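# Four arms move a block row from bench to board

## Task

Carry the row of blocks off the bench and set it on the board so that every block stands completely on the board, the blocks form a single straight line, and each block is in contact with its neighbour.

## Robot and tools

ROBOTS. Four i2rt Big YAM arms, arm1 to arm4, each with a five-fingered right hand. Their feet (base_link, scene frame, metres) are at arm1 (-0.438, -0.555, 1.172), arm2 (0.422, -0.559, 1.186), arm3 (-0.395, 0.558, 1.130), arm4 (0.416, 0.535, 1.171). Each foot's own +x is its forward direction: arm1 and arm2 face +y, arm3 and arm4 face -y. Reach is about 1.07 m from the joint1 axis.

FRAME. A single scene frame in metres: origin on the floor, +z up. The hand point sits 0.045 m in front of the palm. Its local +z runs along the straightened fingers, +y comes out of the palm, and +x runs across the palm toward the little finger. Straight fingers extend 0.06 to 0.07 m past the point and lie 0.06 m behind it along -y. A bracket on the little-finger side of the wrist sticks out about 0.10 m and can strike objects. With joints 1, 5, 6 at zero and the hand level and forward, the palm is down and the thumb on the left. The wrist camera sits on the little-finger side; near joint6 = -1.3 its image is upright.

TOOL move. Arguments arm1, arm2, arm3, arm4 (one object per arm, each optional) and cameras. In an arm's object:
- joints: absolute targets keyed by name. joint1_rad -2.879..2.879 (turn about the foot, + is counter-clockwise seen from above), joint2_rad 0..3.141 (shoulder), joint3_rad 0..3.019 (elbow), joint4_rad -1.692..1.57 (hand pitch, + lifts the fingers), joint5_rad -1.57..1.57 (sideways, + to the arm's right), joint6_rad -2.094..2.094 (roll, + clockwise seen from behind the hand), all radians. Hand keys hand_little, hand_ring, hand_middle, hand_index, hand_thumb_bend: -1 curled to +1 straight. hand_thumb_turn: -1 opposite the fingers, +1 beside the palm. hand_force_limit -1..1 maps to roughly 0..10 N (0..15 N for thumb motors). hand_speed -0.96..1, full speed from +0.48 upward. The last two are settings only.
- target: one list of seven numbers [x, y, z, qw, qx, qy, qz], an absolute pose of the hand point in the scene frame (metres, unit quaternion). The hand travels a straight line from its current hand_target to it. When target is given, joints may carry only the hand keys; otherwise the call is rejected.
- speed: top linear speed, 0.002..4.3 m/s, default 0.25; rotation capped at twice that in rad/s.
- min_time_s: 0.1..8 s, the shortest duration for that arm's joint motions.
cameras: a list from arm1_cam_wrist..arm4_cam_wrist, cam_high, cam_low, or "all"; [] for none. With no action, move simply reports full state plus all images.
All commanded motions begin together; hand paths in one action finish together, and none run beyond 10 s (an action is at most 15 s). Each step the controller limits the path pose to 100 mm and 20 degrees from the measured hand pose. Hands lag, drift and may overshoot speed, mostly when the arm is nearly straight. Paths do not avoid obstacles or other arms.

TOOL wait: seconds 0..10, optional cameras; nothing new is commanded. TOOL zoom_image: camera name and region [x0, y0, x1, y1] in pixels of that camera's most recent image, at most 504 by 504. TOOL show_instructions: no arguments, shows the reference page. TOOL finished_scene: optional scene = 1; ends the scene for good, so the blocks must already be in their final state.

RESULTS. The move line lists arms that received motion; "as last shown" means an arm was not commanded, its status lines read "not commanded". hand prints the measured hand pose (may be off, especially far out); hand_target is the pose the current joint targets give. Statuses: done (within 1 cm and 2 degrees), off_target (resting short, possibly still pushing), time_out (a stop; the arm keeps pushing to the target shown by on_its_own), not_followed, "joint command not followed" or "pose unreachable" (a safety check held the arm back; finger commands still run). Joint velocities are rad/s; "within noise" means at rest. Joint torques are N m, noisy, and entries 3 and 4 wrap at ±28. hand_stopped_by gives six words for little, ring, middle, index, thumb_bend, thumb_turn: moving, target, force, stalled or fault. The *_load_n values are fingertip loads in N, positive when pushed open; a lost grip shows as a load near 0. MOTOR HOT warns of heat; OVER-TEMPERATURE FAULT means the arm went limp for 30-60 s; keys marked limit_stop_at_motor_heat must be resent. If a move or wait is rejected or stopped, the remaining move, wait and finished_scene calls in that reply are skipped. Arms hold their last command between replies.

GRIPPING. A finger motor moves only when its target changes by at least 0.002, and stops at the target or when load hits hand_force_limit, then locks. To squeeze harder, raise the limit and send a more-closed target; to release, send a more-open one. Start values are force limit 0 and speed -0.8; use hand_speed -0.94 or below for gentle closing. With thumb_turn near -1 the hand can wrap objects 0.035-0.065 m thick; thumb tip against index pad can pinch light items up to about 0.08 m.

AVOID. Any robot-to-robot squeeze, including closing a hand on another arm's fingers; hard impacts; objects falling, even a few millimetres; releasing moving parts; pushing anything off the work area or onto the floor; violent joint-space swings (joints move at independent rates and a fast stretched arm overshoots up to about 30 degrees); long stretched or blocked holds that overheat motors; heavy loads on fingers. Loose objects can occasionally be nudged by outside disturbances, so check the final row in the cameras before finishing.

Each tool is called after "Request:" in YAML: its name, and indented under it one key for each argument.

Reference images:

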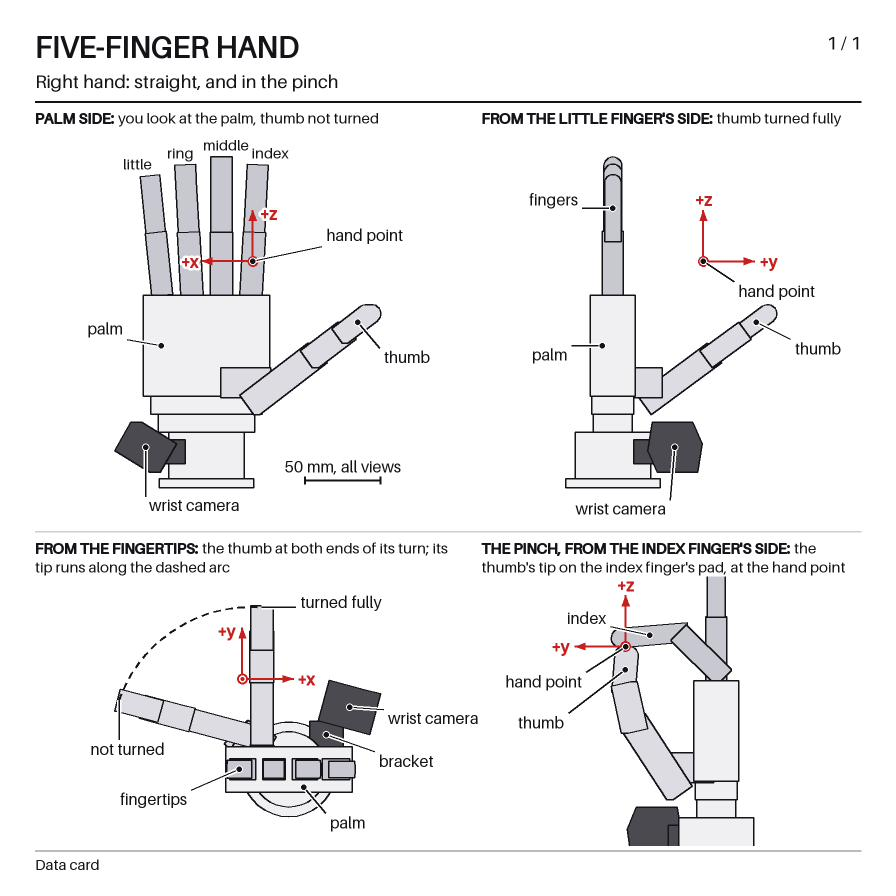

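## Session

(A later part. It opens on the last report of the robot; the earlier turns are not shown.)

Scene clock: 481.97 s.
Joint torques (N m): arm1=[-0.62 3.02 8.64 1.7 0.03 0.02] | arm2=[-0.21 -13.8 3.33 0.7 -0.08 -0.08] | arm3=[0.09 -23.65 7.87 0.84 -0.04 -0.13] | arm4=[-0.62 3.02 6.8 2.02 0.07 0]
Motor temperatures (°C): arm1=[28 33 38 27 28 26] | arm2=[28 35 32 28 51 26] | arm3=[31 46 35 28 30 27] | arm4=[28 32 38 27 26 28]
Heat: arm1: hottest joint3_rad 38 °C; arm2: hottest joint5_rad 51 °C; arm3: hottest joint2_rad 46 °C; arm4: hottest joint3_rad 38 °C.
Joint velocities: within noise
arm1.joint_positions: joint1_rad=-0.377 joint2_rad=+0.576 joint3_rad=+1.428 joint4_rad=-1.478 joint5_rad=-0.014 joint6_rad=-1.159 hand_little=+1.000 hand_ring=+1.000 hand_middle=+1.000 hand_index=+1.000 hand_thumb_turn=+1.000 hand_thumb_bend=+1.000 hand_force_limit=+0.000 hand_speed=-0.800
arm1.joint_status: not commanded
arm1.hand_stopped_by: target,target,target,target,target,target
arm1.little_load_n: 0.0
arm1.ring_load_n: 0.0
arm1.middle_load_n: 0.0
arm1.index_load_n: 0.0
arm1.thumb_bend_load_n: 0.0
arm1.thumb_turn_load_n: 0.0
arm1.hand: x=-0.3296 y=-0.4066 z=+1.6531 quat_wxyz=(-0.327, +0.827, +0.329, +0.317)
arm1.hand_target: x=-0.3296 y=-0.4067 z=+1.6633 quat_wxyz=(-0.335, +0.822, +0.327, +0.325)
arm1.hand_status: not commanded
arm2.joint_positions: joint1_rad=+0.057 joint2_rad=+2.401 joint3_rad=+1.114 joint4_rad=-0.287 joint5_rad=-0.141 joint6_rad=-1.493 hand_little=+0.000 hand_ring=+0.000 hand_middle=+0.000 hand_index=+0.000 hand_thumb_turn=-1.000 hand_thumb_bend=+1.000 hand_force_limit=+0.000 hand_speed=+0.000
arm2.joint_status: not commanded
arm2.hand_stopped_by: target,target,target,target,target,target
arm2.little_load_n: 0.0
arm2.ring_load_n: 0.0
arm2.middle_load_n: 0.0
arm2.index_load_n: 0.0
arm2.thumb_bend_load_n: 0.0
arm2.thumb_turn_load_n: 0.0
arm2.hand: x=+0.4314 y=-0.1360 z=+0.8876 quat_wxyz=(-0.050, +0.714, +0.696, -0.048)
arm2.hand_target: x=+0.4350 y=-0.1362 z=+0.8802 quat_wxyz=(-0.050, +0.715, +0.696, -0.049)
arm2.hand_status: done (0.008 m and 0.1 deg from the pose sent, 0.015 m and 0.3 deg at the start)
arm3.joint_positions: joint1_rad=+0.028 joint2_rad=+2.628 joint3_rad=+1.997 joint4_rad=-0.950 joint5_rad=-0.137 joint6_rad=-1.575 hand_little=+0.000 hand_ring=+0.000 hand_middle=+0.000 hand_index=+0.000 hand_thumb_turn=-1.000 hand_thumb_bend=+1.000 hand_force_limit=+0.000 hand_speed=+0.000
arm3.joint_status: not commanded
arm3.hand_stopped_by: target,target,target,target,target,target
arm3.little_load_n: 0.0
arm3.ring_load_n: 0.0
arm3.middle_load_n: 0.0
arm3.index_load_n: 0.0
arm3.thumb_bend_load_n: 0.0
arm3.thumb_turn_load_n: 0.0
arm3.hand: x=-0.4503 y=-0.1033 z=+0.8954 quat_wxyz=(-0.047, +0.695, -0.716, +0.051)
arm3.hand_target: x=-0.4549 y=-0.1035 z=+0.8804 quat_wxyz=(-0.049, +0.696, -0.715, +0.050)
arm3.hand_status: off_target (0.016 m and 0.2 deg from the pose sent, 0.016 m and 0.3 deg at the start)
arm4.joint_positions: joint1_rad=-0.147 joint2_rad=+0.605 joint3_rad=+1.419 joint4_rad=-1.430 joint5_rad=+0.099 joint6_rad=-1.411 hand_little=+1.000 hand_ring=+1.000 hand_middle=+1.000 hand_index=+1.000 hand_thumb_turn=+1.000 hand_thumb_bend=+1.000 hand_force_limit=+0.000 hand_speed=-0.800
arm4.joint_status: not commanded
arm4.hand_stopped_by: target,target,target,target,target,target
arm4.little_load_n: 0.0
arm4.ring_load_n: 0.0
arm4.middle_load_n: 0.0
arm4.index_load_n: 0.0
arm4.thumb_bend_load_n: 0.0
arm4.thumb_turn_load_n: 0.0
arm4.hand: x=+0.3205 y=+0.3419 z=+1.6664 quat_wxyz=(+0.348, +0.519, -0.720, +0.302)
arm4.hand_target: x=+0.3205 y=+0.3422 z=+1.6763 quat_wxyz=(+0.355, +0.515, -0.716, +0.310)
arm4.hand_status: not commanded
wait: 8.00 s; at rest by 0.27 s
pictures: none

Request:
move:
  arm2: {"target": [0.34, -0.124, 0.874, 0.0931, -0.6626, -0.7359, 0.1034], "speed": 0.3}
  arm3: {"target": [-0.345, -0.114, 0.872, 0.1034, -0.7359, 0.6626, -0.0931], "speed": 0.3}

Request:
move:
  arm2: {"target": [0.34, -0.124, 0.934, 0.0931, -0.6626, -0.7359, 0.1034], "speed": 0.1}
  arm3: {"target": [-0.345, -0.114, 0.932, 0.1034, -0.7359, 0.6626, -0.0931], "speed": 0.1}
  cameras: ["cam_high", "cam_low"]

Request:
move:
  arm2: {"target": [0.34, -0.124, 0.874, 0.0931, -0.6626, -0.7359, 0.1034], "speed": 0.1}
  arm3: {"target": [-0.345, -0.114, 0.872, 0.1034, -0.7359, 0.6626, -0.0931], "speed": 0.1}

Request:
move:
  arm2: {"target": [0.42, -0.136, 0.88, 0.0499, -0.7146, -0.6962, 0.0486], "speed": 0.2}
  arm3: {"target": [-0.44, -0.104, 0.88, 0.0487, -0.6962, 0.7146, -0.0499], "speed": 0.2}
  cameras: ["cam_high", "cam_low"]

Scene clock: 492.37 s.
Joint torques (N m): arm1=[-0.73 3.08 8.5 1.7 0.05 0.03] | arm2=[10.11 -13.27 5.82 0.36 -3.62 0.02] | arm3=[9.76 -24.41 9.17 0.35 -2.43 -0.02] | arm4=[-0.56 3.02 6.8 2.03 0.06 0]
Motor temperatures (°C): arm1=[28 33 38 27 28 26] | arm2=[28 35 32 28 48 26] | arm3=[31 45 35 27 29 27] | arm4=[28 32 38 27 26 28]
Heat: arm1: hottest joint3_rad 38 °C; arm2: hottest joint5_rad 48 °C; arm3: hottest joint2_rad 45 °C; arm4: hottest joint3_rad 38 °C.
move: arm2 off_target; arm3 off_target
Joint velocities: within noise
arm1, arm4: as last shown
arm2.joint_positions: joint1_rad=+0.070 joint2_rad=+2.405 joint3_rad=+1.122 joint4_rad=-0.300 joint5_rad=-0.198 joint6_rad=-1.493 hand_little=+0.000 hand_ring=+0.000 hand_middle=+0.000 hand_index=+0.000 hand_thumb_turn=-1.000 hand_thumb_bend=+1.000 hand_force_limit=+0.000 hand_speed=+0.000
arm2.joint_status: not commanded
arm2.hand_stopped_by: target,target,target,target,target,target
arm2.little_load_n: 0.0
arm2.ring_load_n: 0.0
arm2.middle_load_n: 0.0
arm2.index_load_n: 0.0
arm2.thumb_bend_load_n: 0.0
arm2.thumb_turn_load_n: 0.0
arm2.hand: x=+0.4145 y=-0.1360 z=+0.8859 quat_wxyz=(-0.065, +0.708, +0.699, -0.072)
arm2.hand_target: x=+0.3453 y=-0.1301 z=+0.8773 quat_wxyz=(-0.092, +0.663, +0.736, -0.105)
arm2.hand_status: off_target (0.076 m and 8.3 deg from the pose sent, 0.093 m and 11.0 deg at the start)
arm3.joint_positions: joint1_rad=+0.021 joint2_rad=+2.635 joint3_rad=+2.003 joint4_rad=-0.952 joint5_rad=-0.218 joint6_rad=-1.596 hand_little=+0.000 hand_ring=+0.000 hand_middle=+0.000 hand_index=+0.000 hand_thumb_turn=-1.000 hand_thumb_bend=+1.000 hand_force_limit=+0.000 hand_speed=+0.000
arm3.joint_status: not commanded
arm3.hand_stopped_by: target,target,target,target,target,target
arm3.little_load_n: 0.0
arm3.ring_load_n: 0.0
arm3.middle_load_n: 0.0
arm3.index_load_n: 0.0
arm3.thumb_bend_load_n: -0.5
arm3.thumb_turn_load_n: 0.0
arm3.hand: x=-0.4397 y=-0.1042 z=+0.8901 quat_wxyz=(-0.076, +0.697, -0.708, +0.079)
arm3.hand_target: x=-0.3495 y=-0.1056 z=+0.8746 quat_wxyz=(-0.104, +0.736, -0.663, +0.092)
arm3.hand_status: off_target (0.097 m and 7.7 deg from the pose sent, 0.108 m and 11.1 deg at the start)
pictures: none

Scene clock: 493.67 s.
Joint torques (N m): arm1=[-0.67 2.96 8.49 1.7 0.04 0.03] | arm2=[9 -19.78 3.44 -0.05 -3.49 -0.18] | arm3=[9.52 -29.74 6.49 -0.51 -2.5 -0.2] | arm4=[-0.73 3.02 6.75 2.03 0.04 -0.01]
Motor temperatures (°C): arm1=[28 33 38 27 28 26] | arm2=[28 35 32 28 49 26] | arm3=[31 46 35 27 30 27] | arm4=[28 32 38 27 26 28]
Heat: arm1: hottest joint3_rad 38 °C; arm2: hottest joint5_rad 49 °C; arm3: hottest joint2_rad 46 °C; arm4: hottest joint3_rad 38 °C.
move: arm2 off_target; arm3 off_target
Joint velocities: within noise
arm1, arm4: as last shown
arm2.joint_positions: joint1_rad=+0.086 joint2_rad=+2.350 joint3_rad=+1.106 joint4_rad=-0.382 joint5_rad=-0.202 joint6_rad=-1.470 hand_little=+0.000 hand_ring=+0.000 hand_middle=+0.000 hand_index=+0.000 hand_thumb_turn=-1.000 hand_thumb_bend=+1.000 hand_force_limit=+0.000 hand_speed=+0.000
arm2.joint_status: not commanded
arm2.hand_stopped_by: target,target,target,target,target,target
arm2.little_load_n: 0.0
arm2.ring_load_n: 0.0
arm2.middle_load_n: 0.0
arm2.index_load_n: 0.0
arm2.thumb_bend_load_n: 0.0
arm2.thumb_turn_load_n: 0.0
arm2.hand: x=+0.4069 y=-0.1480 z=+0.9099 quat_wxyz=(-0.048, +0.712, +0.695, -0.089)
arm2.hand_target: x=+0.3434 y=-0.1285 z=+0.9327 quat_wxyz=(-0.092, +0.662, +0.736, -0.105)
arm2.hand_status: off_target (0.075 m and 9.2 deg from the pose sent, 0.090 m and 8.3 deg at the start)
arm3.joint_positions: joint1_rad=+0.008 joint2_rad=+2.632 joint3_rad=+2.003 joint4_rad=-0.992 joint5_rad=-0.219 joint6_rad=-1.594 hand_little=+0.000 hand_ring=+0.000 hand_middle=+0.000 hand_index=+0.000 hand_thumb_turn=-1.000 hand_thumb_bend=+1.000 hand_force_limit=+0.000 hand_speed=+0.000
arm3.joint_status: not commanded
arm3.hand_stopped_by: target,target,target,target,target,target
arm3.little_load_n: 0.0
arm3.ring_load_n: 0.5
arm3.middle_load_n: 0.0
arm3.index_load_n: 0.0
arm3.thumb_bend_load_n: 0.0
arm3.thumb_turn_load_n: 0.0
arm3.hand: x=-0.4472 y=-0.0937 z=+0.8937 quat_wxyz=(-0.089, +0.691, -0.715, +0.068)
arm3.hand_target: x=-0.3588 y=-0.1067 z=+0.9258 quat_wxyz=(-0.105, +0.736, -0.663, +0.093)
arm3.hand_status: off_target (0.111 m and 8.6 deg from the pose sent, 0.104 m and 7.7 deg at the start; pose on its path clipped on 24 of 39 steps)

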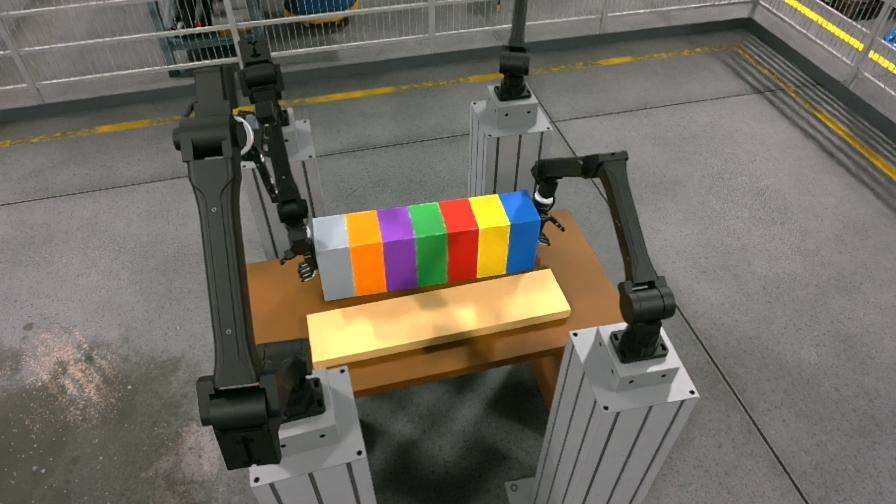

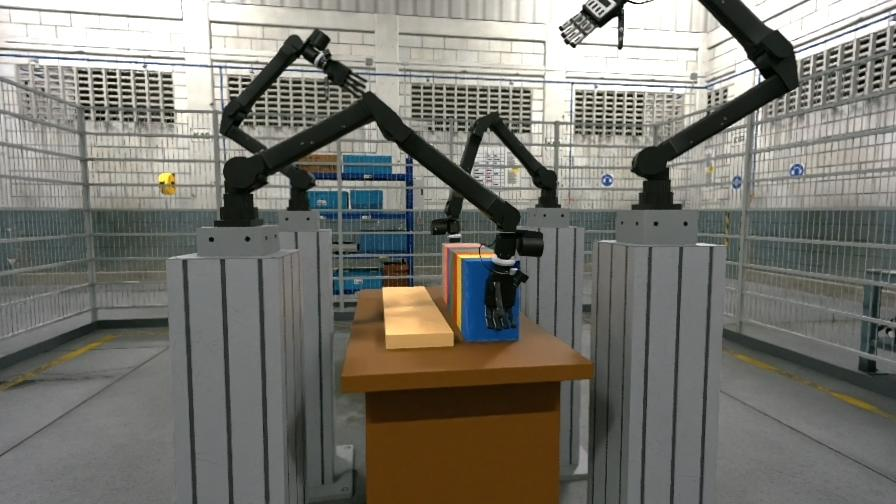

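Scene clock: 494.90 s.
Joint torques (N m): arm1=[-0.73 3.31 8.58 1.63 0.03 0.03] | arm2=[9.05 -11.22 6.94 2.15 -3.18 -0.16] | arm3=[10.11 -23.65 8.06 1.57 -2.52 -0.11] | arm4=[-0.56 2.78 6.78 1.96 0.07 0]
Motor temperatures (°C): arm1=[28 33 38 27 28 26] | arm2=[28 35 32 28 50 26] | arm3=[31 46 35 27 30 27] | arm4=[28 32 38 27 26 28]
Heat: arm1: hottest joint3_rad 38 °C; arm2: hottest joint5_rad 50 °C; arm3: hottest joint2_rad 46 °C; arm4: hottest joint3_rad 38 °C.
move: arm2 off_target; arm3 off_target
Joint velocities: within noise
arm1, arm4: as last shown
arm2.joint_positions: joint1_rad=+0.086 joint2_rad=+2.377 joint3_rad=+1.107 joint4_rad=-0.340 joint5_rad=-0.210 joint6_rad=-1.470 hand_little=+0.000 hand_ring=+0.000 hand_middle=+0.000 hand_index=+0.000 hand_thumb_turn=-1.000 hand_thumb_bend=+1.000 hand_force_limit=+0.000 hand_speed=+0.000
arm2.joint_status: not commanded
arm2.hand_stopped_by: target,target,target,target,target,target
arm2.little_load_n: 0.0
arm2.ring_load_n: 0.0
arm2.middle_load_n: 0.0
arm2.index_load_n: 0.0
arm2.thumb_bend_load_n: 0.0
arm2.thumb_turn_load_n: 0.0
arm2.hand: x=+0.4052 y=-0.1470 z=+0.8973 quat_wxyz=(-0.057, +0.711, +0.695, -0.087)
arm2.hand_target: x=+0.3434 y=-0.1303 z=+0.8795 quat_wxyz=(-0.092, +0.662, +0.736, -0.105)
arm2.hand_status: off_target (0.073 m and 8.6 deg from the pose sent, 0.080 m and 9.2 deg at the start)
arm3.joint_positions: joint1_rad=+0.007 joint2_rad=+2.633 joint3_rad=+2.000 joint4_rad=-0.980 joint5_rad=-0.219 joint6_rad=-1.596 hand_little=+0.000 hand_ring=+0.000 hand_middle=+0.000 hand_index=+0.000 hand_thumb_turn=-1.000 hand_thumb_bend=+1.000 hand_force_limit=+0.000 hand_speed=+0.000
arm3.joint_status: not commanded
arm3.hand_stopped_by: target,target,target,target,target,target
arm3.little_load_n: 0.0
arm3.ring_load_n: 0.0
arm3.middle_load_n: 0.0
arm3.index_load_n: 0.0
arm3.thumb_bend_load_n: 0.0
arm3.thumb_turn_load_n: 0.0
arm3.hand: x=-0.4481 y=-0.0950 z=+0.8917 quat_wxyz=(-0.086, +0.691, -0.714, +0.070)
arm3.hand_target: x=-0.3555 y=-0.1032 z=+0.8763 quat_wxyz=(-0.105, +0.736, -0.663, +0.092)
arm3.hand_status: off_target (0.107 m and 8.5 deg from the pose sent, 0.106 m and 8.6 deg at the start; pose on its path clipped on 25 of 37 steps)
pictures: none

Scene clock: 496.00 s.
Joint torques (N m): arm1=[-0.56 3.02 8.51 1.63 0.02 0.05] | arm2=[0.09 -13.74 3.96 0.69 0.06 0.01] | arm3=[2.2 -24.76 7.53 1.26 -0.2 0.16] | arm4=[-0.5 3.02 6.78 1.98 0.05 0.01]
Motor temperatures (°C): arm1=[28 33 38 27 28 26] | arm2=[28 35 32 28 50 26] | arm3=[31 46 35 27 30 27] | arm4=[28 32 38 27 26 28]
Heat: arm1: hottest joint3_rad 38 °C; arm2: hottest joint5_rad 50 °C; arm3: hottest joint2_rad 46 °C; arm4: hottest joint3_rad 38 °C.
move: arm2 done; arm3 off_target
Joint velocities: within noise
arm1, arm4: as last shown
arm2.joint_positions: joint1_rad=+0.086 joint2_rad=+2.402 joint3_rad=+1.107 joint4_rad=-0.284 joint5_rad=-0.145 joint6_rad=-1.470 hand_little=+0.000 hand_ring=+0.000 hand_middle=+0.000 hand_index=+0.000 hand_thumb_turn=-1.000 hand_thumb_bend=+1.000 hand_force_limit=+0.000 hand_speed=+0.000
arm2.joint_status: not commanded
arm2.hand_stopped_by: target,target,target,target,target,target
arm2.little_load_n: 0.0
arm2.ring_load_n: 0.0
arm2.middle_load_n: 0.0
arm2.index_load_n: 0.0
arm2.thumb_bend_load_n: 0.0
arm2.thumb_turn_load_n: 0.0
arm2.hand: x=+0.4179 y=-0.1412 z=+0.8866 quat_wxyz=(-0.048, +0.712, +0.698, -0.052)
arm2.hand_target: x=+0.4199 y=-0.1361 z=+0.8802 quat_wxyz=(-0.050, +0.714, +0.696, -0.049)
arm2.hand_status: done (0.009 m and 0.6 deg from the pose sent, 0.025 m and 4.5 deg at the start)
arm3.joint_positions: joint1_rad=+0.017 joint2_rad=+2.632 joint3_rad=+1.996 joint4_rad=-0.953 joint5_rad=-0.136 joint6_rad=-1.576 hand_little=+0.000 hand_ring=+0.000 hand_middle=+0.000 hand_index=+0.000 hand_thumb_turn=-1.000 hand_thumb_bend=+1.000 hand_force_limit=+0.000 hand_speed=+0.000
arm3.joint_status: not commanded
arm3.hand_stopped_by: target,target,target,target,target,target
arm3.little_load_n: 0.0
arm3.ring_load_n: 0.0
arm3.middle_load_n: 0.0
arm3.index_load_n: 0.0
arm3.thumb_bend_load_n: 0.0
arm3.thumb_turn_load_n: 0.0
arm3.hand: x=-0.4583 y=-0.0995 z=+0.8924 quat_wxyz=(-0.050, +0.691, -0.719, +0.047)
arm3.hand_target: x=-0.4400 y=-0.1033 z=+0.8805 quat_wxyz=(-0.049, +0.696, -0.714, +0.050)
arm3.hand_status: off_target (0.023 m and 0.9 deg from the pose sent, 0.017 m and 4.9 deg at the start)

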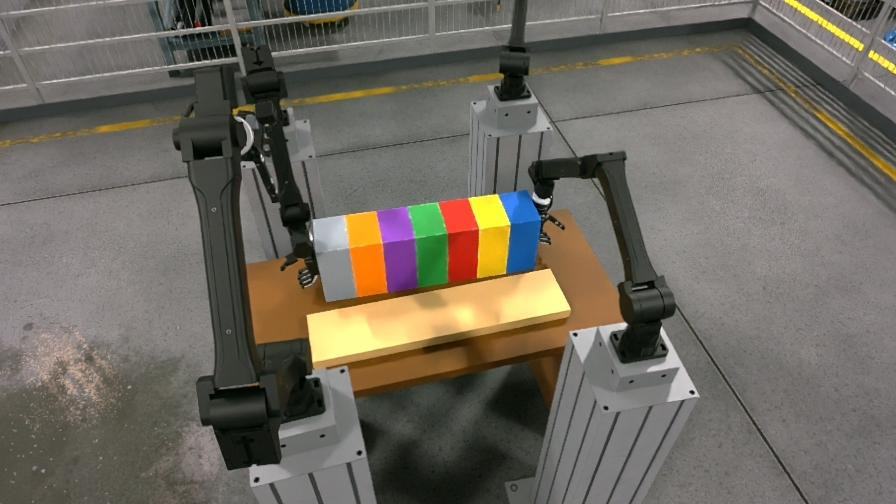

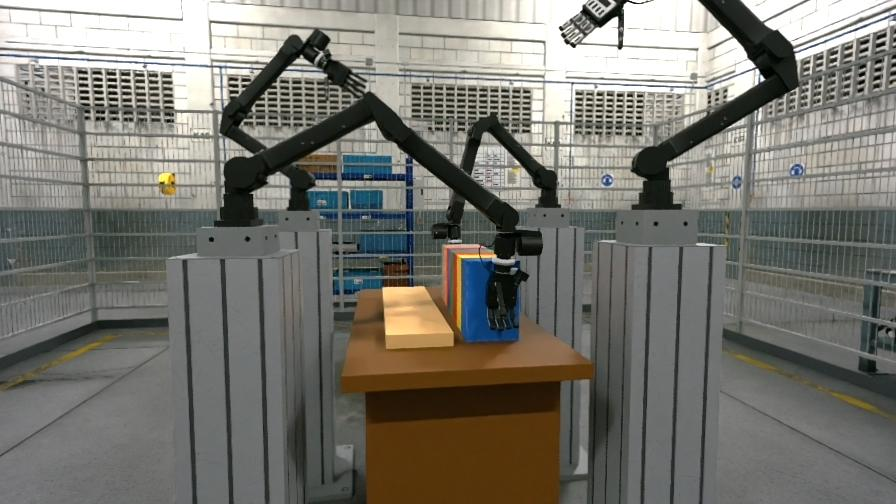

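Request:
zoom_image:
  camera: "cam_high"
  region: [290, 290, 430, 380]

Request:
zoom_image:
  camera: "cam_high"
  region: [480, 250, 600, 330]

Request:
zoom_image:
  camera: "cam_high"
  region: [290, 180, 430, 310]

Request:
zoom_image:
  camera: "cam_high"
  region: [470, 180, 590, 290]

Request:
zoom_image:
  camera: "cam_low"
  region: [370, 235, 530, 355]

Scaled by 3.600 from the camera's image (finer frame: 1280x720).

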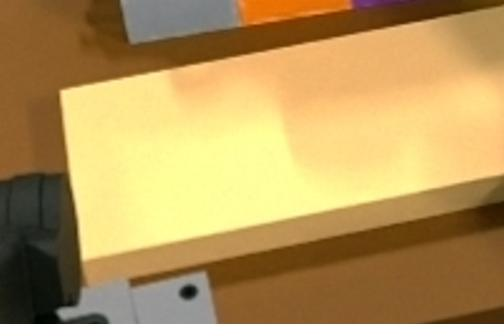

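Scaled by 4.200 from the camera's image (finer frame: 1280x720).

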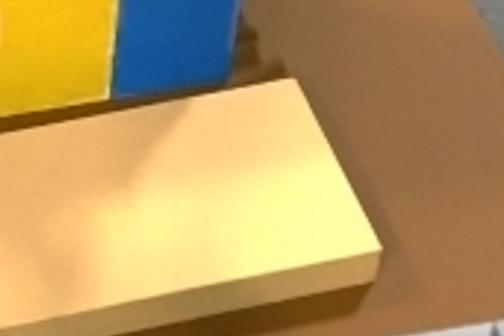

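Scaled by 3.600 from the camera's image (finer frame: 1280x720).

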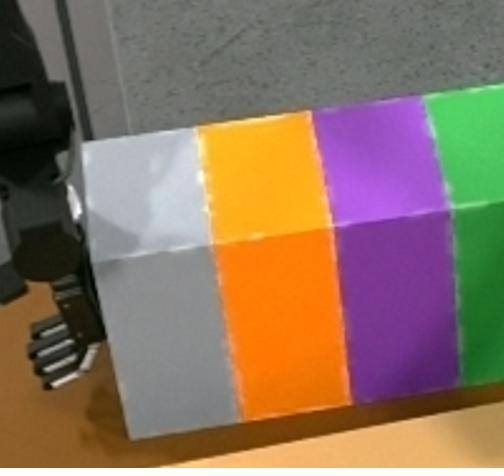

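Scaled by 4.200 from the camera's image (finer frame: 1280x720).

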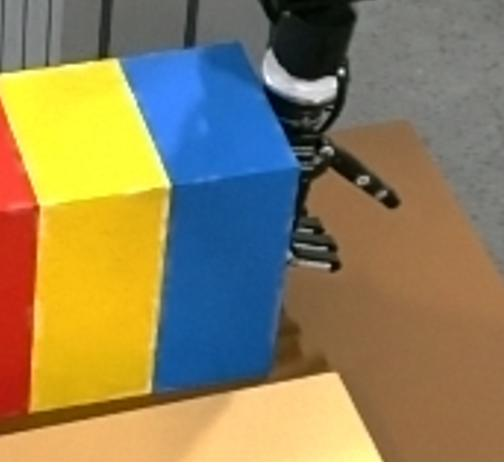

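Scaled by 3.150 from the camera's image (finer frame: 1280x720).

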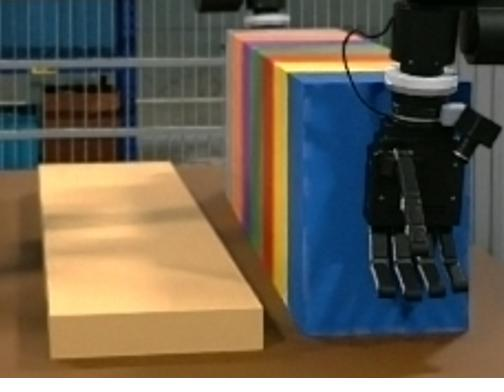

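Request:
move:
  arm2: {"target": [0.46, -0.136, 0.945, 0.0499, -0.7146, -0.6962, 0.0486], "speed": 0.2}
  arm3: {"target": [-0.48, -0.104, 0.945, 0.0487, -0.6962, 0.7146, -0.0499], "speed": 0.2}

Request:
move:
  arm2: {"target": [0.46, 0.104, 0.945, 0.0493, -0.7054, -0.7054, 0.0493], "speed": 0.2}
  arm3: {"target": [-0.48, 0.110, 0.945, 0.0493, -0.7054, 0.7054, -0.0493], "speed": 0.2}
  cameras: ["cam_high", "cam_low"]

Request:
zoom_image:
  camera: "cam_high"
  region: [230, 220, 350, 380]

Request:
zoom_image:
  camera: "cam_high"
  region: [500, 180, 640, 340]

Request:
zoom_image:
  camera: "cam_low"
  region: [370, 225, 530, 355]

Scene clock: 615.20 s.
Joint torques (N m): arm1=[-0.5 2.84 8.44 1.69 0.03 0.02] | arm2=[0.21 -14.86 2.85 -0.08 -0.03 -0.08] | arm3=[-0.79 -25.41 6.91 0.18 -0.11 -0.14] | arm4=[-0.44 2.78 6.79 1.98 0.04 0]
Motor temperatures (°C): arm1=[28 32 38 27 28 26] | arm2=[27 37 31 28 35 26] | arm3=[30 49 37 27 26 26] | arm4=[28 32 38 27 26 28]
Heat: arm1: hottest joint3_rad 38 °C; arm2: hottest joint2_rad 37 °C; arm3: hottest joint2_rad 49 °C; arm4: hottest joint3_rad 38 °C.
move: arm2 done; arm3 done
Joint velocities: within noise
arm1, arm4: as last shown
arm2.joint_positions: joint1_rad=-0.004 joint2_rad=+2.254 joint3_rad=+1.071 joint4_rad=-0.385 joint5_rad=-0.142 joint6_rad=-1.549 hand_little=+0.000 hand_ring=+0.000 hand_middle=+0.000 hand_index=+0.000 hand_thumb_turn=-1.000 hand_thumb_bend=+1.000 hand_force_limit=+0.000 hand_speed=+0.000
arm2.joint_status: not commanded
arm2.hand_stopped_by: target,target,target,target,target,target
arm2.little_load_n: 0.0
arm2.ring_load_n: 0.0
arm2.middle_load_n: 0.0
arm2.index_load_n: 0.0
arm2.thumb_bend_load_n: 0.0
arm2.thumb_turn_load_n: 0.0
arm2.hand: x=+0.4584 y=-0.1286 z=+0.9461 quat_wxyz=(-0.056, +0.716, +0.695, -0.043)
arm2.hand_target: x=+0.4599 y=-0.1360 z=+0.9450 quat_wxyz=(-0.050, +0.715, +0.696, -0.049)
arm2.hand_status: done (0.008 m and 1.0 deg from the pose sent, 0.072 m and 0.6 deg at the start)
arm3.joint_positions: joint1_rad=-0.008 joint2_rad=+2.546 joint3_rad=+1.989 joint4_rad=-1.018 joint5_rad=-0.135 joint6_rad=-1.609 hand_little=+0.000 hand_ring=+0.000 hand_middle=+0.000 hand_index=+0.000 hand_thumb_turn=-1.000 hand_thumb_bend=+1.000 hand_force_limit=+0.000 hand_speed=+0.000
arm3.joint_status: not commanded
arm3.hand_stopped_by: target,target,target,target,target,target
arm3.little_load_n: 0.0
arm3.ring_load_n: 0.0
arm3.middle_load_n: 0.0
arm3.index_load_n: 0.0
arm3.thumb_bend_load_n: 0.0
arm3.thumb_turn_load_n: 0.0
arm3.hand: x=-0.4762 y=-0.1076 z=+0.9477 quat_wxyz=(-0.043, +0.694, -0.716, +0.053)
arm3.hand_target: x=-0.4800 y=-0.1039 z=+0.9450 quat_wxyz=(-0.049, +0.696, -0.715, +0.050)
arm3.hand_status: done (0.006 m and 0.8 deg from the pose sent, 0.057 m and 0.9 deg at the start)
pictures: none

Scene clock: 617.40 s.
Joint torques (N m): arm1=[-0.73 2.78 8.58 1.65 0.01 0.03] | arm2=[0.67 -19.66 10.56 -0.18 -0.04 -0.08] | arm3=[-0.97 -20.54 3.41 0.8 -0.14 -0.14] | arm4=[-0.67 3.14 6.76 1.98 0.06 0]
Motor temperatures (°C): arm1=[28 32 38 27 28 26] | arm2=[27 38 32 28 35 26] | arm3=[30 49 36 27 26 26] | arm4=[28 32 38 27 26 28]
Heat: arm1: hottest joint3_rad 38 °C; arm2: hottest joint2_rad 38 °C; arm3: hottest joint2_rad 49 °C; arm4: hottest joint3_rad 38 °C.
move: arm2 off_target; arm3 done
Joint velocities: within noise
arm1, arm4: as last shown
arm2.joint_positions: joint1_rad=-0.004 joint2_rad=+2.622 joint3_rad=+1.966 joint4_rad=-0.939 joint5_rad=-0.142 joint6_rad=-1.570 hand_little=+0.000 hand_ring=+0.000 hand_middle=+0.000 hand_index=+0.000 hand_thumb_turn=-1.000 hand_thumb_bend=+1.000 hand_force_limit=+0.000 hand_speed=+0.000
arm2.joint_status: not commanded
arm2.hand_stopped_by: target,target,target,target,target,target
arm2.little_load_n: 0.0
arm2.ring_load_n: 0.0
arm2.middle_load_n: 0.0
arm2.index_load_n: 0.0
arm2.thumb_bend_load_n: -0.5
arm2.thumb_turn_load_n: 0.0
arm2.hand: x=+0.4611 y=+0.0938 z=+0.9488 quat_wxyz=(-0.046, +0.709, +0.702, -0.052)
arm2.hand_target: x=+0.4600 y=+0.1037 z=+0.9453 quat_wxyz=(-0.050, +0.705, +0.705, -0.049)
arm2.hand_status: off_target (0.011 m and 0.8 deg from the pose sent, 0.233 m and 2.0 deg at the start)
arm3.joint_positions: joint1_rad=-0.036 joint2_rad=+2.161 joint3_rad=+1.130 joint4_rad=-0.584 joint5_rad=-0.135 joint6_rad=-1.668 hand_little=+0.000 hand_ring=+0.000 hand_middle=+0.000 hand_index=+0.000 hand_thumb_turn=-1.000 hand_thumb_bend=+1.000 hand_force_limit=+0.000 hand_speed=+0.000
arm3.joint_status: not commanded
arm3.hand_stopped_by: target,target,target,target,target,target
arm3.little_load_n: 0.0
arm3.ring_load_n: 0.5
arm3.middle_load_n: 0.0
arm3.index_load_n: 0.0
arm3.thumb_bend_load_n: -0.5
arm3.thumb_turn_load_n: 0.0
arm3.hand: x=-0.4750 y=+0.1134 z=+0.9412 quat_wxyz=(-0.056, +0.704, -0.706, +0.043)
arm3.hand_target: x=-0.4800 y=+0.1101 z=+0.9450 quat_wxyz=(-0.049, +0.705, -0.705, +0.049)
arm3.hand_status: done (0.007 m and 1.1 deg from the pose sent, 0.218 m and 2.0 deg at the start)

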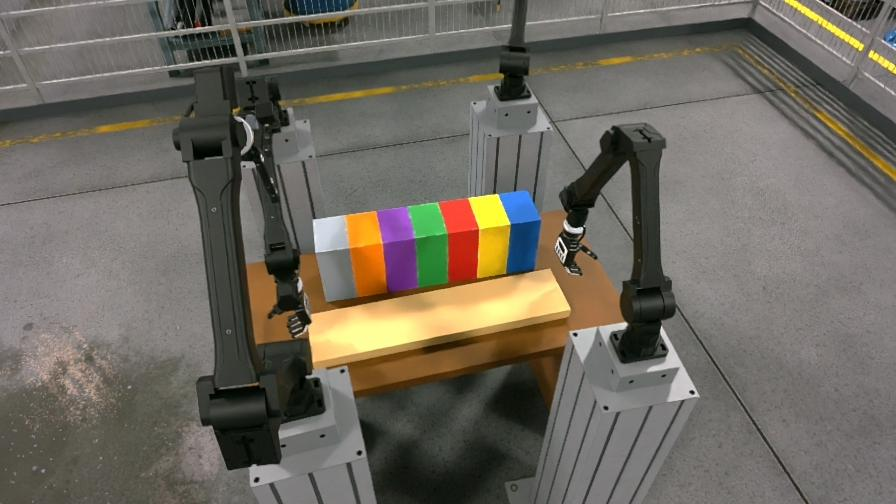

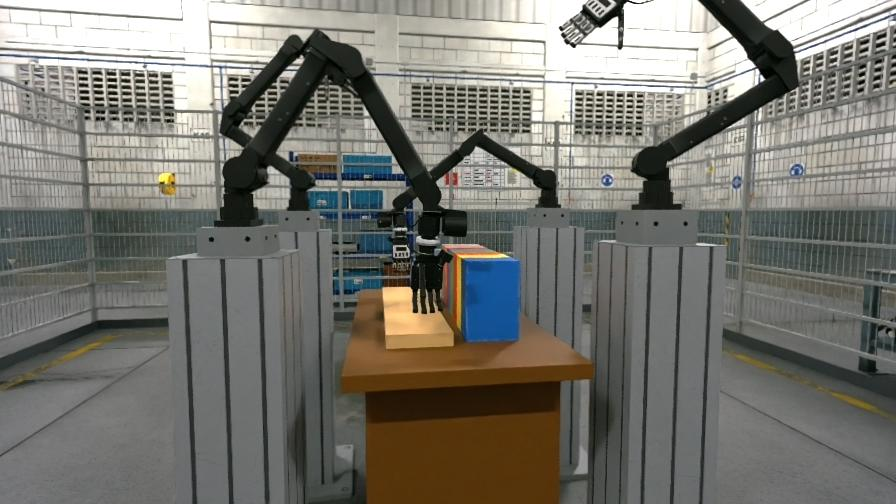

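Scaled by 3.150 from the camera's image (finer frame: 1280x720).

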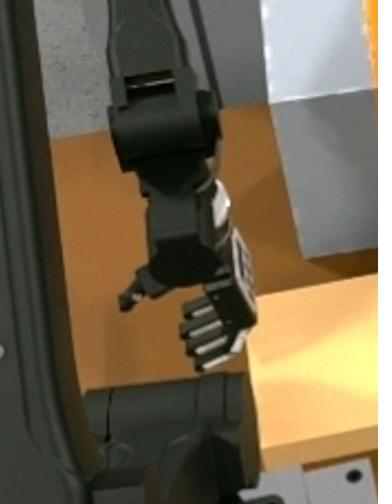

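Scaled by 3.150 from the camera's image (finer frame: 1280x720).

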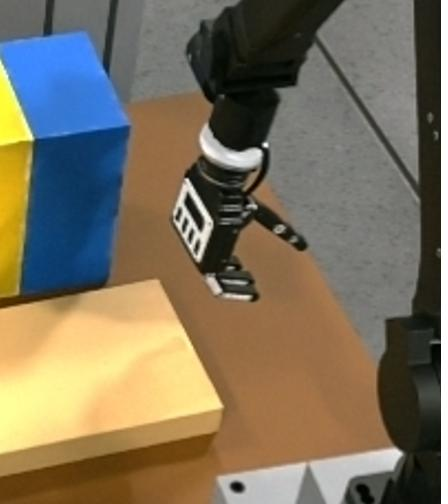

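Scaled by 3.150 from the camera's image (finer frame: 1280x720).

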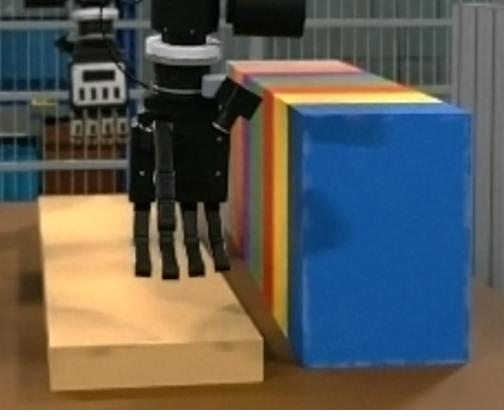

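Request:
move:
  arm2: {"joints": {"joint2_rad": 2.671, "joint3_rad": 1.997, "joint4_rad": -0.921}, "min_time_s": 0.8}
  arm3: {"joints": {"joint2_rad": 2.181, "joint3_rad": 1.103, "joint4_rad": -0.537}, "min_time_s": 0.8}

Request:
move:
  arm2: {"joints": {"joint2_rad": 2.438, "joint3_rad": 1.466, "joint4_rad": -0.608}, "min_time_s": 1.2}
  arm3: {"joints": {"joint2_rad": 2.326, "joint3_rad": 1.483, "joint4_rad": -0.752}, "min_time_s": 1.2}

Request:
move:
  arm2: {"joints": {"joint2_rad": 2.295, "joint3_rad": 1.052, "joint4_rad": -0.325}, "min_time_s": 1.2}
  arm3: {"joints": {"joint2_rad": 2.556, "joint3_rad": 1.957, "joint4_rad": -0.976}, "min_time_s": 1.2}

Request:
move:
  arm2: {"joints": {"joint2_rad": 2.467, "joint3_rad": 1.131, "joint4_rad": -0.243}, "min_time_s": 0.8}
  arm3: {"joints": {"joint2_rad": 2.671, "joint3_rad": 2.006, "joint4_rad": -0.924}, "min_time_s": 0.8}

Scene clock: 690.07 s.
Joint torques (N m): arm1=[-0.44 2.9 8.53 1.62 0.03 0.04] | arm2=[0.73 -19.6 9.61 0.59 -0.04 -0.08] | arm3=[-0.97 -16.97 3.15 1.13 -0.07 -0.05] | arm4=[-0.5 3.08 6.8 2 0.06 0.01]
Motor temperatures (°C): arm1=[28 32 38 27 28 26] | arm2=[27 45 42 28 34 25] | arm3=[30 43 33 27 26 26] | arm4=[28 32 38 27 26 28]
Heat: arm1: hottest joint3_rad 38 °C; arm2: hottest joint2_rad 45 °C; arm3: hottest joint2_rad 43 °C; arm4: hottest joint3_rad 38 °C.
move: arm2 done; arm3 done
Joint velocities: within noise
arm1, arm4: as last shown
arm2.joint_positions: joint1_rad=-0.004 joint2_rad=+2.648 joint3_rad=+1.966 joint4_rad=-0.930 joint5_rad=-0.142 joint6_rad=-1.570 hand_little=+0.000 hand_ring=+0.000 hand_middle=+0.000 hand_index=+0.000 hand_thumb_turn=-1.000 hand_thumb_bend=+1.000 hand_force_limit=+0.000 hand_speed=+0.000
arm2.joint_status: all done
arm2.hand_stopped_by: target,target,target,target,target,target
arm2.little_load_n: 0.0
arm2.ring_load_n: 0.0
arm2.middle_load_n: 0.0
arm2.index_load_n: 0.0
arm2.thumb_bend_load_n: 0.0
arm2.thumb_turn_load_n: 0.0
arm2.hand: x=+0.4611 y=+0.0864 z=+0.9321 quat_wxyz=(-0.040, +0.710, +0.701, -0.058)
arm2.hand_target: x=+0.4600 y=+0.0963 z=+0.9256 quat_wxyz=(-0.047, +0.706, +0.705, -0.052)
arm2.hand_status: not commanded
arm3.joint_positions: joint1_rad=-0.036 joint2_rad=+2.161 joint3_rad=+1.108 joint4_rad=-0.548 joint5_rad=-0.135 joint6_rad=-1.668 hand_little=+0.000 hand_ring=+0.000 hand_middle=+0.000 hand_index=+0.000 hand_thumb_turn=-1.000 hand_thumb_bend=+1.000 hand_force_limit=+0.000 hand_speed=+0.000
arm3.joint_status: all done
arm3.hand_stopped_by: target,target,target,target,target,target
arm3.little_load_n: 0.0
arm3.ring_load_n: 0.0
arm3.middle_load_n: 0.0
arm3.index_load_n: 0.0
arm3.thumb_bend_load_n: 0.0
arm3.thumb_turn_load_n: 0.0
arm3.hand: x=-0.4746 y=+0.1171 z=+0.9364 quat_wxyz=(-0.051, +0.705, -0.706, +0.047)
arm3.hand_target: x=-0.4785 y=+0.1235 z=+0.9266 quat_wxyz=(-0.056, +0.705, -0.706, +0.044)
arm3.hand_status: not commanded
pictures: none

Scene clock: 691.87 s.
Joint torques (N m): arm1=[-0.56 3.08 8.51 1.62 0.01 0.02] | arm2=[0.67 -19.31 4.29 0.65 -0.04 -0.08] | arm3=[-0.26 -19.49 7.39 0.24 -0.1 -0.05] | arm4=[-0.5 2.9 6.79 2.02 0.06 0.01]
Motor temperatures (°C): arm1=[28 32 38 27 28 26] | arm2=[27 45 42 28 34 25] | arm3=[30 43 33 27 26 26] | arm4=[28 32 38 27 26 28]
Heat: arm1: hottest joint3_rad 38 °C; arm2: hottest joint2_rad 45 °C; arm3: hottest joint2_rad 43 °C; arm4: hottest joint3_rad 38 °C.
move: arm2 done; arm3 done
Joint velocities: within noise
arm1.joint_positions: joint1_rad=-0.377 joint2_rad=+0.576 joint3_rad=+1.428 joint4_rad=-1.478 joint5_rad=-0.014 joint6_rad=-1.159 hand_little=+1.000 hand_ring=+1.000 hand_middle=+1.000 hand_index=+1.000 hand_thumb_turn=+1.000 hand_thumb_bend=+1.000 hand_force_limit=+0.000 hand_speed=-0.800
arm1.joint_status: not commanded
arm1.hand_stopped_by: target,target,target,target,target,target
arm1.little_load_n: 0.0
arm1.ring_load_n: 0.0
arm1.middle_load_n: 0.0
arm1.index_load_n: -0.5
arm1.thumb_bend_load_n: 0.0
arm1.thumb_turn_load_n: 0.0
arm1.hand: x=-0.3296 y=-0.4066 z=+1.6531 quat_wxyz=(-0.327, +0.827, +0.329, +0.317)
arm1.hand_target: x=-0.3296 y=-0.4067 z=+1.6633 quat_wxyz=(-0.335, +0.822, +0.327, +0.325)
arm1.hand_status: not commanded
arm2.joint_positions: joint1_rad=-0.004 joint2_rad=+2.449 joint3_rad=+1.476 joint4_rad=-0.617 joint5_rad=-0.142 joint6_rad=-1.571 hand_little=+0.000 hand_ring=+0.000 hand_middle=+0.000 hand_index=+0.000 hand_thumb_turn=-1.000 hand_thumb_bend=+1.000 hand_force_limit=+0.000 hand_speed=+0.000
arm2.joint_status: all done
arm2.hand_stopped_by: target,target,target,target,target,target
arm2.little_load_n: 0.5
arm2.ring_load_n: 0.0
arm2.middle_load_n: 0.0
arm2.index_load_n: 0.0
arm2.thumb_bend_load_n: 0.0
arm2.thumb_turn_load_n: 0.0
arm2.hand: x=+0.4601 y=-0.0197 z=+0.9249 quat_wxyz=(-0.048, +0.709, +0.702, -0.050)
arm2.hand_target: x=+0.4591 y=-0.0182 z=+0.9284 quat_wxyz=(-0.052, +0.705, +0.706, -0.047)
arm2.hand_status: not commanded
arm3.joint_positions: joint1_rad=-0.036 joint2_rad=+2.300 joint3_rad=+1.456 joint4_rad=-0.742 joint5_rad=-0.135 joint6_rad=-1.668 hand_little=+0.000 hand_ring=+0.000 hand_middle=+0.000 hand_index=+0.000 hand_thumb_turn=-1.000 hand_thumb_bend=+1.000 hand_force_limit=+0.000 hand_speed=+0.000
arm3.joint_status: all done
arm3.hand_stopped_by: target,target,target,target,target,target
arm3.little_load_n: 0.0
arm3.ring_load_n: 0.0
arm3.middle_load_n: 0.0
arm3.index_load_n: 0.0
arm3.thumb_bend_load_n: 0.0
arm3.thumb_turn_load_n: 0.0
arm3.hand: x=-0.4849 y=+0.0126 z=+0.9438 quat_wxyz=(-0.045, +0.705, -0.706, +0.052)
arm3.hand_target: x=-0.4909 y=+0.0091 z=+0.9363 quat_wxyz=(-0.048, +0.705, -0.705, +0.050)
arm3.hand_status: not commanded
arm4.joint_positions: joint1_rad=-0.147 joint2_rad=+0.605 joint3_rad=+1.419 joint4_rad=-1.430 joint5_rad=+0.099 joint6_rad=-1.411 hand_little=+1.000 hand_ring=+1.000 hand_middle=+1.000 hand_index=+1.000 hand_thumb_turn=+1.000 hand_thumb_bend=+1.000 hand_force_limit=+0.000 hand_speed=-0.800
arm4.joint_status: not commanded
arm4.hand_stopped_by: target,target,target,target,target,target
arm4.little_load_n: 0.0
arm4.ring_load_n: 0.0
arm4.middle_load_n: 0.0
arm4.index_load_n: 0.0
arm4.thumb_bend_load_n: 0.0
arm4.thumb_turn_load_n: 0.0
arm4.hand: x=+0.3205 y=+0.3419 z=+1.6664 quat_wxyz=(+0.348, +0.519, -0.720, +0.302)
arm4.hand_target: x=+0.3205 y=+0.3422 z=+1.6763 quat_wxyz=(+0.355, +0.515, -0.716, +0.310)
arm4.hand_status: not commanded
pictures: none

Scene clock: 693.67 s.
Joint torques (N m): arm1=[-0.56 2.84 8.65 1.7 0.01 0.01] | arm2=[0.73 -15.68 2.32 0.69 -0.04 -0.08] | arm3=[-0.67 -23.88 9.11 -0.09 -0.19 0.03] | arm4=[-0.56 3.08 6.82 2 0.07 0.02]
Motor temperatures (°C): arm1=[28 32 38 27 28 26] | arm2=[27 44 42 28 34 25] | arm3=[30 43 33 27 26 26] | arm4=[28 32 38 27 26 28]
Heat: arm1: hottest joint3_rad 38 °C; arm2: hottest joint2_rad 44 °C; arm3: hottest joint2_rad 43 °C; arm4: hottest joint3_rad 38 °C.
move: arm2 done; arm3 done
Joint velocities: within noise
arm1, arm4: as last shown
arm1.index_load_n: 0.0
arm2.joint_positions: joint1_rad=-0.004 joint2_rad=+2.305 joint3_rad=+1.060 joint4_rad=-0.334 joint5_rad=-0.142 joint6_rad=-1.571 hand_little=+0.000 hand_ring=+0.000 hand_middle=+0.000 hand_index=+0.000 hand_thumb_turn=-1.000 hand_thumb_bend=+1.000 hand_force_limit=+0.000 hand_speed=+0.000
arm2.joint_status: all done
arm2.hand_stopped_by: target,target,target,target,target,target
arm2.little_load_n: 0.0
arm2.ring_load_n: 0.0
arm2.middle_load_n: 0.0
arm2.index_load_n: 0.0
arm2.thumb_bend_load_n: 0.0
arm2.thumb_turn_load_n: 0.0
arm2.hand: x=+0.4590 y=-0.1398 z=+0.9227 quat_wxyz=(-0.052, +0.709, +0.702, -0.046)
arm2.hand_target: x=+0.4583 y=-0.1382 z=+0.9255 quat_wxyz=(-0.056, +0.705, +0.706, -0.042)
arm2.hand_status: not commanded
arm3.joint_positions: joint1_rad=-0.036 joint2_rad=+2.527 joint3_rad=+1.925 joint4_rad=-0.966 joint5_rad=-0.135 joint6_rad=-1.668 hand_little=+0.000 hand_ring=+0.000 hand_middle=+0.000 hand_index=+0.000 hand_thumb_turn=-1.000 hand_thumb_bend=+1.000 hand_force_limit=+0.000 hand_speed=+0.000
arm3.joint_status: all done
arm3.hand_stopped_by: target,target,target,target,target,target
arm3.little_load_n: 0.0
arm3.ring_load_n: 0.5
arm3.middle_load_n: 0.0
arm3.index_load_n: 0.0
arm3.thumb_bend_load_n: 0.0
arm3.thumb_turn_load_n: 0.0
arm3.hand: x=-0.4958 y=-0.0984 z=+0.9396 quat_wxyz=(-0.038, +0.706, -0.705, +0.058)
arm3.hand_target: x=-0.5029 y=-0.1014 z=+0.9304 quat_wxyz=(-0.041, +0.706, -0.705, +0.056)
arm3.hand_status: not commanded
pictures: none

Scene clock: 695.20 s.
Joint torques (N m): arm1=[-0.73 2.9 8.54 1.66 0.02 0.03] | arm2=[0.73 -14.15 3.59 0.66 -0.04 -0.08] | arm3=[-0.62 -24.41 8.47 0.76 -0.12 -0.09] | arm4=[-0.5 2.9 6.75 2.02 0.05 0.02]
Motor temperatures (°C): arm1=[28 32 38 27 28 26] | arm2=[27 44 41 28 34 25] | arm3=[30 43 33 27 26 26] | arm4=[28 32 38 27 26 28]
Heat: arm1: hottest joint3_rad 38 °C; arm2: hottest joint2_rad 44 °C; arm3: hottest joint2_rad 43 °C; arm4: hottest joint3_rad 38 °C.
move: arm2 done; arm3 done
Joint velocities: within noise
arm1, arm4: as last shown
arm2.joint_positions: joint1_rad=-0.004 joint2_rad=+2.452 joint3_rad=+1.115 joint4_rad=-0.252 joint5_rad=-0.142 joint6_rad=-1.571 hand_little=+0.000 hand_ring=+0.000 hand_middle=+0.000 hand_index=+0.000 hand_thumb_turn=-1.000 hand_thumb_bend=+1.000 hand_force_limit=+0.000 hand_speed=+0.000
arm2.joint_status: all done
arm2.hand_stopped_by: target,target,target,target,target,target
arm2.little_load_n: 0.0
arm2.ring_load_n: 0.0
arm2.middle_load_n: 0.0
arm2.index_load_n: 0.0
arm2.thumb_bend_load_n: 0.0
arm2.thumb_turn_load_n: 0.0
arm2.hand: x=+0.4591 y=-0.1447 z=+0.8660 quat_wxyz=(-0.048, +0.709, +0.702, -0.050)
arm2.hand_target: x=+0.4584 y=-0.1381 z=+0.8608 quat_wxyz=(-0.052, +0.705, +0.706, -0.046)
arm2.hand_status: not commanded
arm3.joint_positions: joint1_rad=-0.036 joint2_rad=+2.653 joint3_rad=+1.977 joint4_rad=-0.934 joint5_rad=-0.135 joint6_rad=-1.668 hand_little=+0.000 hand_ring=+0.000 hand_middle=+0.000 hand_index=+0.000 hand_thumb_turn=-1.000 hand_thumb_bend=+1.000 hand_force_limit=+0.000 hand_speed=+0.000
arm3.joint_status: all done
arm3.hand_stopped_by: target,target,target,target,target,target
arm3.little_load_n: 0.0
arm3.ring_load_n: 0.0
arm3.middle_load_n: 0.0
arm3.index_load_n: 0.0
arm3.thumb_bend_load_n: 0.0
arm3.thumb_turn_load_n: 0.0
arm3.hand: x=-0.4946 y=-0.0882 z=+0.8726 quat_wxyz=(-0.055, +0.704, -0.706, +0.044)
arm3.hand_target: x=-0.5024 y=-0.0983 z=+0.8687 quat_wxyz=(-0.046, +0.706, -0.705, +0.052)
arm3.hand_status: not commanded
pictures: none

Request:
move:
  arm2: {"target": [0.425, -0.142, 0.860, 0.0499, -0.7146, -0.6962, 0.0486], "speed": 0.12}
  arm3: {"target": [-0.452, -0.106, 0.862, 0.0487, -0.6962, 0.7146, -0.0499], "speed": 0.12}
  cameras: ["cam_high", "cam_low"]

Request:
zoom_image:
  camera: "cam_low"
  region: [430, 235, 530, 350]

Scene clock: 717.33 s.
Joint torques (N m): arm1=[-0.79 3.08 8.57 1.66 0.04 0.02] | arm2=[0.85 -13.92 3.41 0.69 -0.03 0.1] | arm3=[1.55 -24.59 8.76 0.57 -0.21 0.17] | arm4=[-0.44 2.9 6.72 2.04 0.06 0]
Motor temperatures (°C): arm1=[28 32 38 27 28 26] | arm2=[27 40 38 28 34 25] | arm3=[30 45 35 27 26 26] | arm4=[28 32 38 27 26 28]
Heat: arm1: hottest joint3_rad 38 °C; arm2: hottest joint2_rad 40 °C; arm3: hottest joint2_rad 45 °C; arm4: hottest joint3_rad 38 °C.
move: arm2 done; arm3 off_target
Joint velocities: within noise
arm1, arm4: as last shown
arm2.joint_positions: joint1_rad=+0.067 joint2_rad=+2.452 joint3_rad=+1.115 joint4_rad=-0.243 joint5_rad=-0.142 joint6_rad=-1.487 hand_little=+0.000 hand_ring=+0.000 hand_middle=+0.000 hand_index=+0.000 hand_thumb_turn=-1.000 hand_thumb_bend=+1.000 hand_force_limit=+0.000 hand_speed=+0.000
arm2.joint_status: not commanded
arm2.hand_stopped_by: target,target,target,target,target,target
arm2.little_load_n: 0.0
arm2.ring_load_n: 0.0
arm2.middle_load_n: 0.0
arm2.index_load_n: 0.0
arm2.thumb_bend_load_n: 0.0
arm2.thumb_turn_load_n: 0.0
arm2.hand: x=+0.4272 y=-0.1458 z=+0.8660 quat_wxyz=(-0.048, +0.713, +0.698, -0.051)
arm2.hand_target: x=+0.4250 y=-0.1420 z=+0.8602 quat_wxyz=(-0.050, +0.714, +0.696, -0.049)
arm2.hand_status: done (0.007 m and 0.4 deg from the pose sent, 0.035 m and 0.9 deg at the start)
arm3.joint_positions: joint1_rad=+0.015 joint2_rad=+2.667 joint3_rad=+2.011 joint4_rad=-0.932 joint5_rad=-0.134 joint6_rad=-1.591 hand_little=+0.000 hand_ring=+0.000 hand_middle=+0.000 hand_index=+0.000 hand_thumb_turn=-1.000 hand_thumb_bend=+1.000 hand_force_limit=+0.000 hand_speed=+0.000
arm3.joint_status: not commanded
arm3.hand_stopped_by: target,target,target,target,target,target
arm3.little_load_n: 0.0
arm3.ring_load_n: 0.0
arm3.middle_load_n: 0.0
arm3.index_load_n: 0.0
arm3.thumb_bend_load_n: 0.0
arm3.thumb_turn_load_n: 0.0
arm3.hand: x=-0.4599 y=-0.1004 z=+0.8737 quat_wxyz=(-0.048, +0.696, -0.715, +0.047)
arm3.hand_target: x=-0.4520 y=-0.1054 z=+0.8622 quat_wxyz=(-0.049, +0.696, -0.715, +0.050)
arm3.hand_status: off_target (0.015 m and 0.3 deg from the pose sent, 0.047 m and 1.7 deg at the start)

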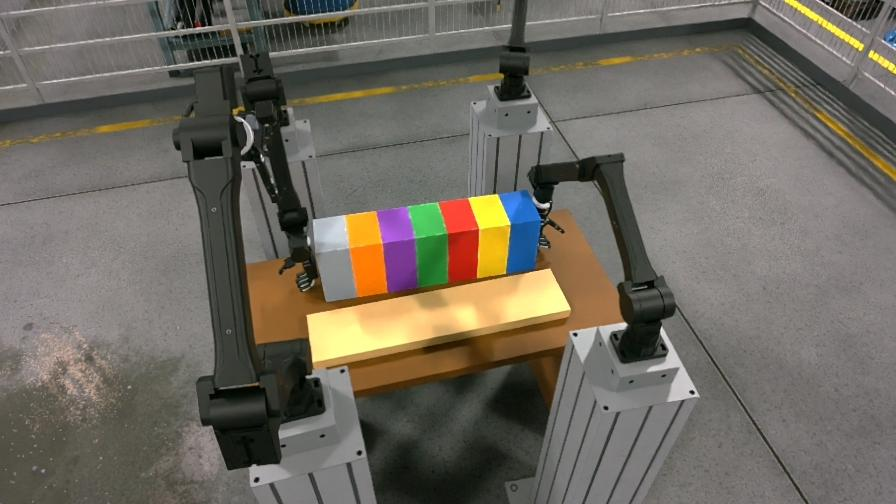

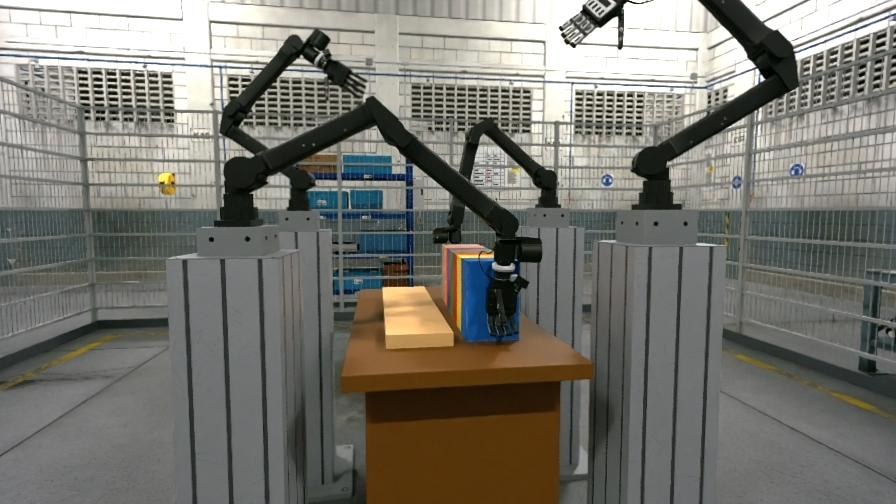

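Scaled by 4.383 from the camera's image (finer frame: 1280x720).

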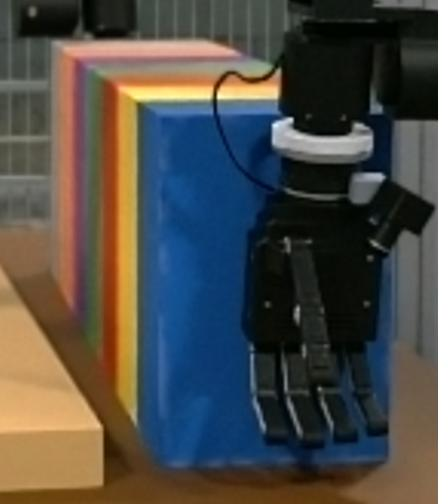

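Request:
move:
  arm2: {"joints": {"joint1_rad": 0.265, "joint5_rad": -0.314}, "min_time_s": 0.8}
  arm3: {"joints": {"joint1_rad": 0.305, "joint5_rad": -0.314}, "min_time_s": 0.8}

Request:
move:
  arm2: {"joints": {"joint2_rad": 2.224, "joint3_rad": 1.071, "joint4_rad": -0.325}, "min_time_s": 1.2}
  arm3: {"joints": {"joint2_rad": 2.445, "joint3_rad": 2.01, "joint4_rad": -0.976}, "min_time_s": 1.2}
  cameras: ["cam_high", "cam_low"]

Scene clock: 733.53 s.
Joint torques (N m): arm1=[-0.44 2.96 8.53 1.61 0.04 0.03] | arm2=[13.27 -13.86 3.43 0.66 -4.19 -0.22] | arm3=[22.3 -23.53 8.7 0.58 -4.1 0.05] | arm4=[-0.38 2.9 6.72 1.99 0.06 0]
Motor temperatures (°C): arm1=[28 32 39 27 28 26] | arm2=[28 39 37 28 39 25] | arm3=[31 45 37 27 30 26] | arm4=[28 32 38 27 26 28]
Heat: arm1: hottest joint3_rad 39 °C; arm2: hottest joint2_rad 39 °C; arm3: hottest joint2_rad 45 °C; arm4: hottest joint3_rad 38 °C.
move: arm2 time_out; arm3 time_out
Joint velocities: within noise
arm1, arm4: as last shown
arm2.joint_positions: joint1_rad=+0.107 joint2_rad=+2.451 joint3_rad=+1.115 joint4_rad=-0.242 joint5_rad=-0.169 joint6_rad=-1.455 hand_little=+0.000 hand_ring=+0.000 hand_middle=+0.000 hand_index=+0.000 hand_thumb_turn=-1.000 hand_thumb_bend=+1.000 hand_force_limit=+0.000 hand_speed=+0.000
arm2.joint_status: joint1_rad time_out (moved +0.040 of +0.198); joint5_rad time_out (moved -0.027 of -0.172)
arm2.hand_stopped_by: target,target,target,target,target,target
arm2.little_load_n: 0.0
arm2.ring_load_n: 0.0
arm2.middle_load_n: 0.0
arm2.index_load_n: 0.0
arm2.thumb_bend_load_n: 0.0
arm2.thumb_turn_load_n: 0.0
arm2.on_its_own: joint1_rad reads +0.107 and still pushes toward +0.265 since a time_out; joint5_rad reads -0.169 and still pushes toward -0.270 since a time_out (your -0.314 is given up)
arm2.hand: x=+0.4046 y=-0.1478 z=+0.8657 quat_wxyz=(-0.054, +0.710, +0.700, -0.062)
arm2.hand_target: x=+0.3207 y=-0.1558 z=+0.8576 quat_wxyz=(-0.080, +0.639, +0.757, -0.104)
arm2.hand_status: not commanded
arm3.joint_positions: joint1_rad=+0.027 joint2_rad=+2.669 joint3_rad=+2.012 joint4_rad=-0.932 joint5_rad=-0.176 joint6_rad=-1.584 hand_little=+0.000 hand_ring=+0.000 hand_middle=+0.000 hand_index=+0.000 hand_thumb_turn=-1.000 hand_thumb_bend=+1.000 hand_force_limit=+0.000 hand_speed=+0.000
arm3.joint_status: joint1_rad time_out (moved +0.012 of +0.290); joint5_rad time_out (moved -0.042 of -0.180)
arm3.hand_stopped_by: target,target,target,target,target,target
arm3.little_load_n: 0.0
arm3.ring_load_n: 0.0
arm3.middle_load_n: 0.0
arm3.index_load_n: 0.0
arm3.thumb_bend_load_n: 0.0
arm3.thumb_turn_load_n: 0.0
arm3.on_its_own: joint1_rad reads +0.027 and still pushes toward +0.305 since a time_out; joint5_rad reads -0.176 and still pushes toward -0.276 since a time_out (your -0.314 is given up)
arm3.hand: x=-0.4434 y=-0.1005 z=+0.8711 quat_wxyz=(-0.064, +0.697, -0.712, +0.062)
arm3.hand_target: x=-0.2406 y=-0.0890 z=+0.8598 quat_wxyz=(-0.107, +0.783, -0.606, +0.084)
arm3.hand_status: not commanded
arm4.middle_load_n: -0.5
pictures: none

not run: a stop came earlier in this reply.


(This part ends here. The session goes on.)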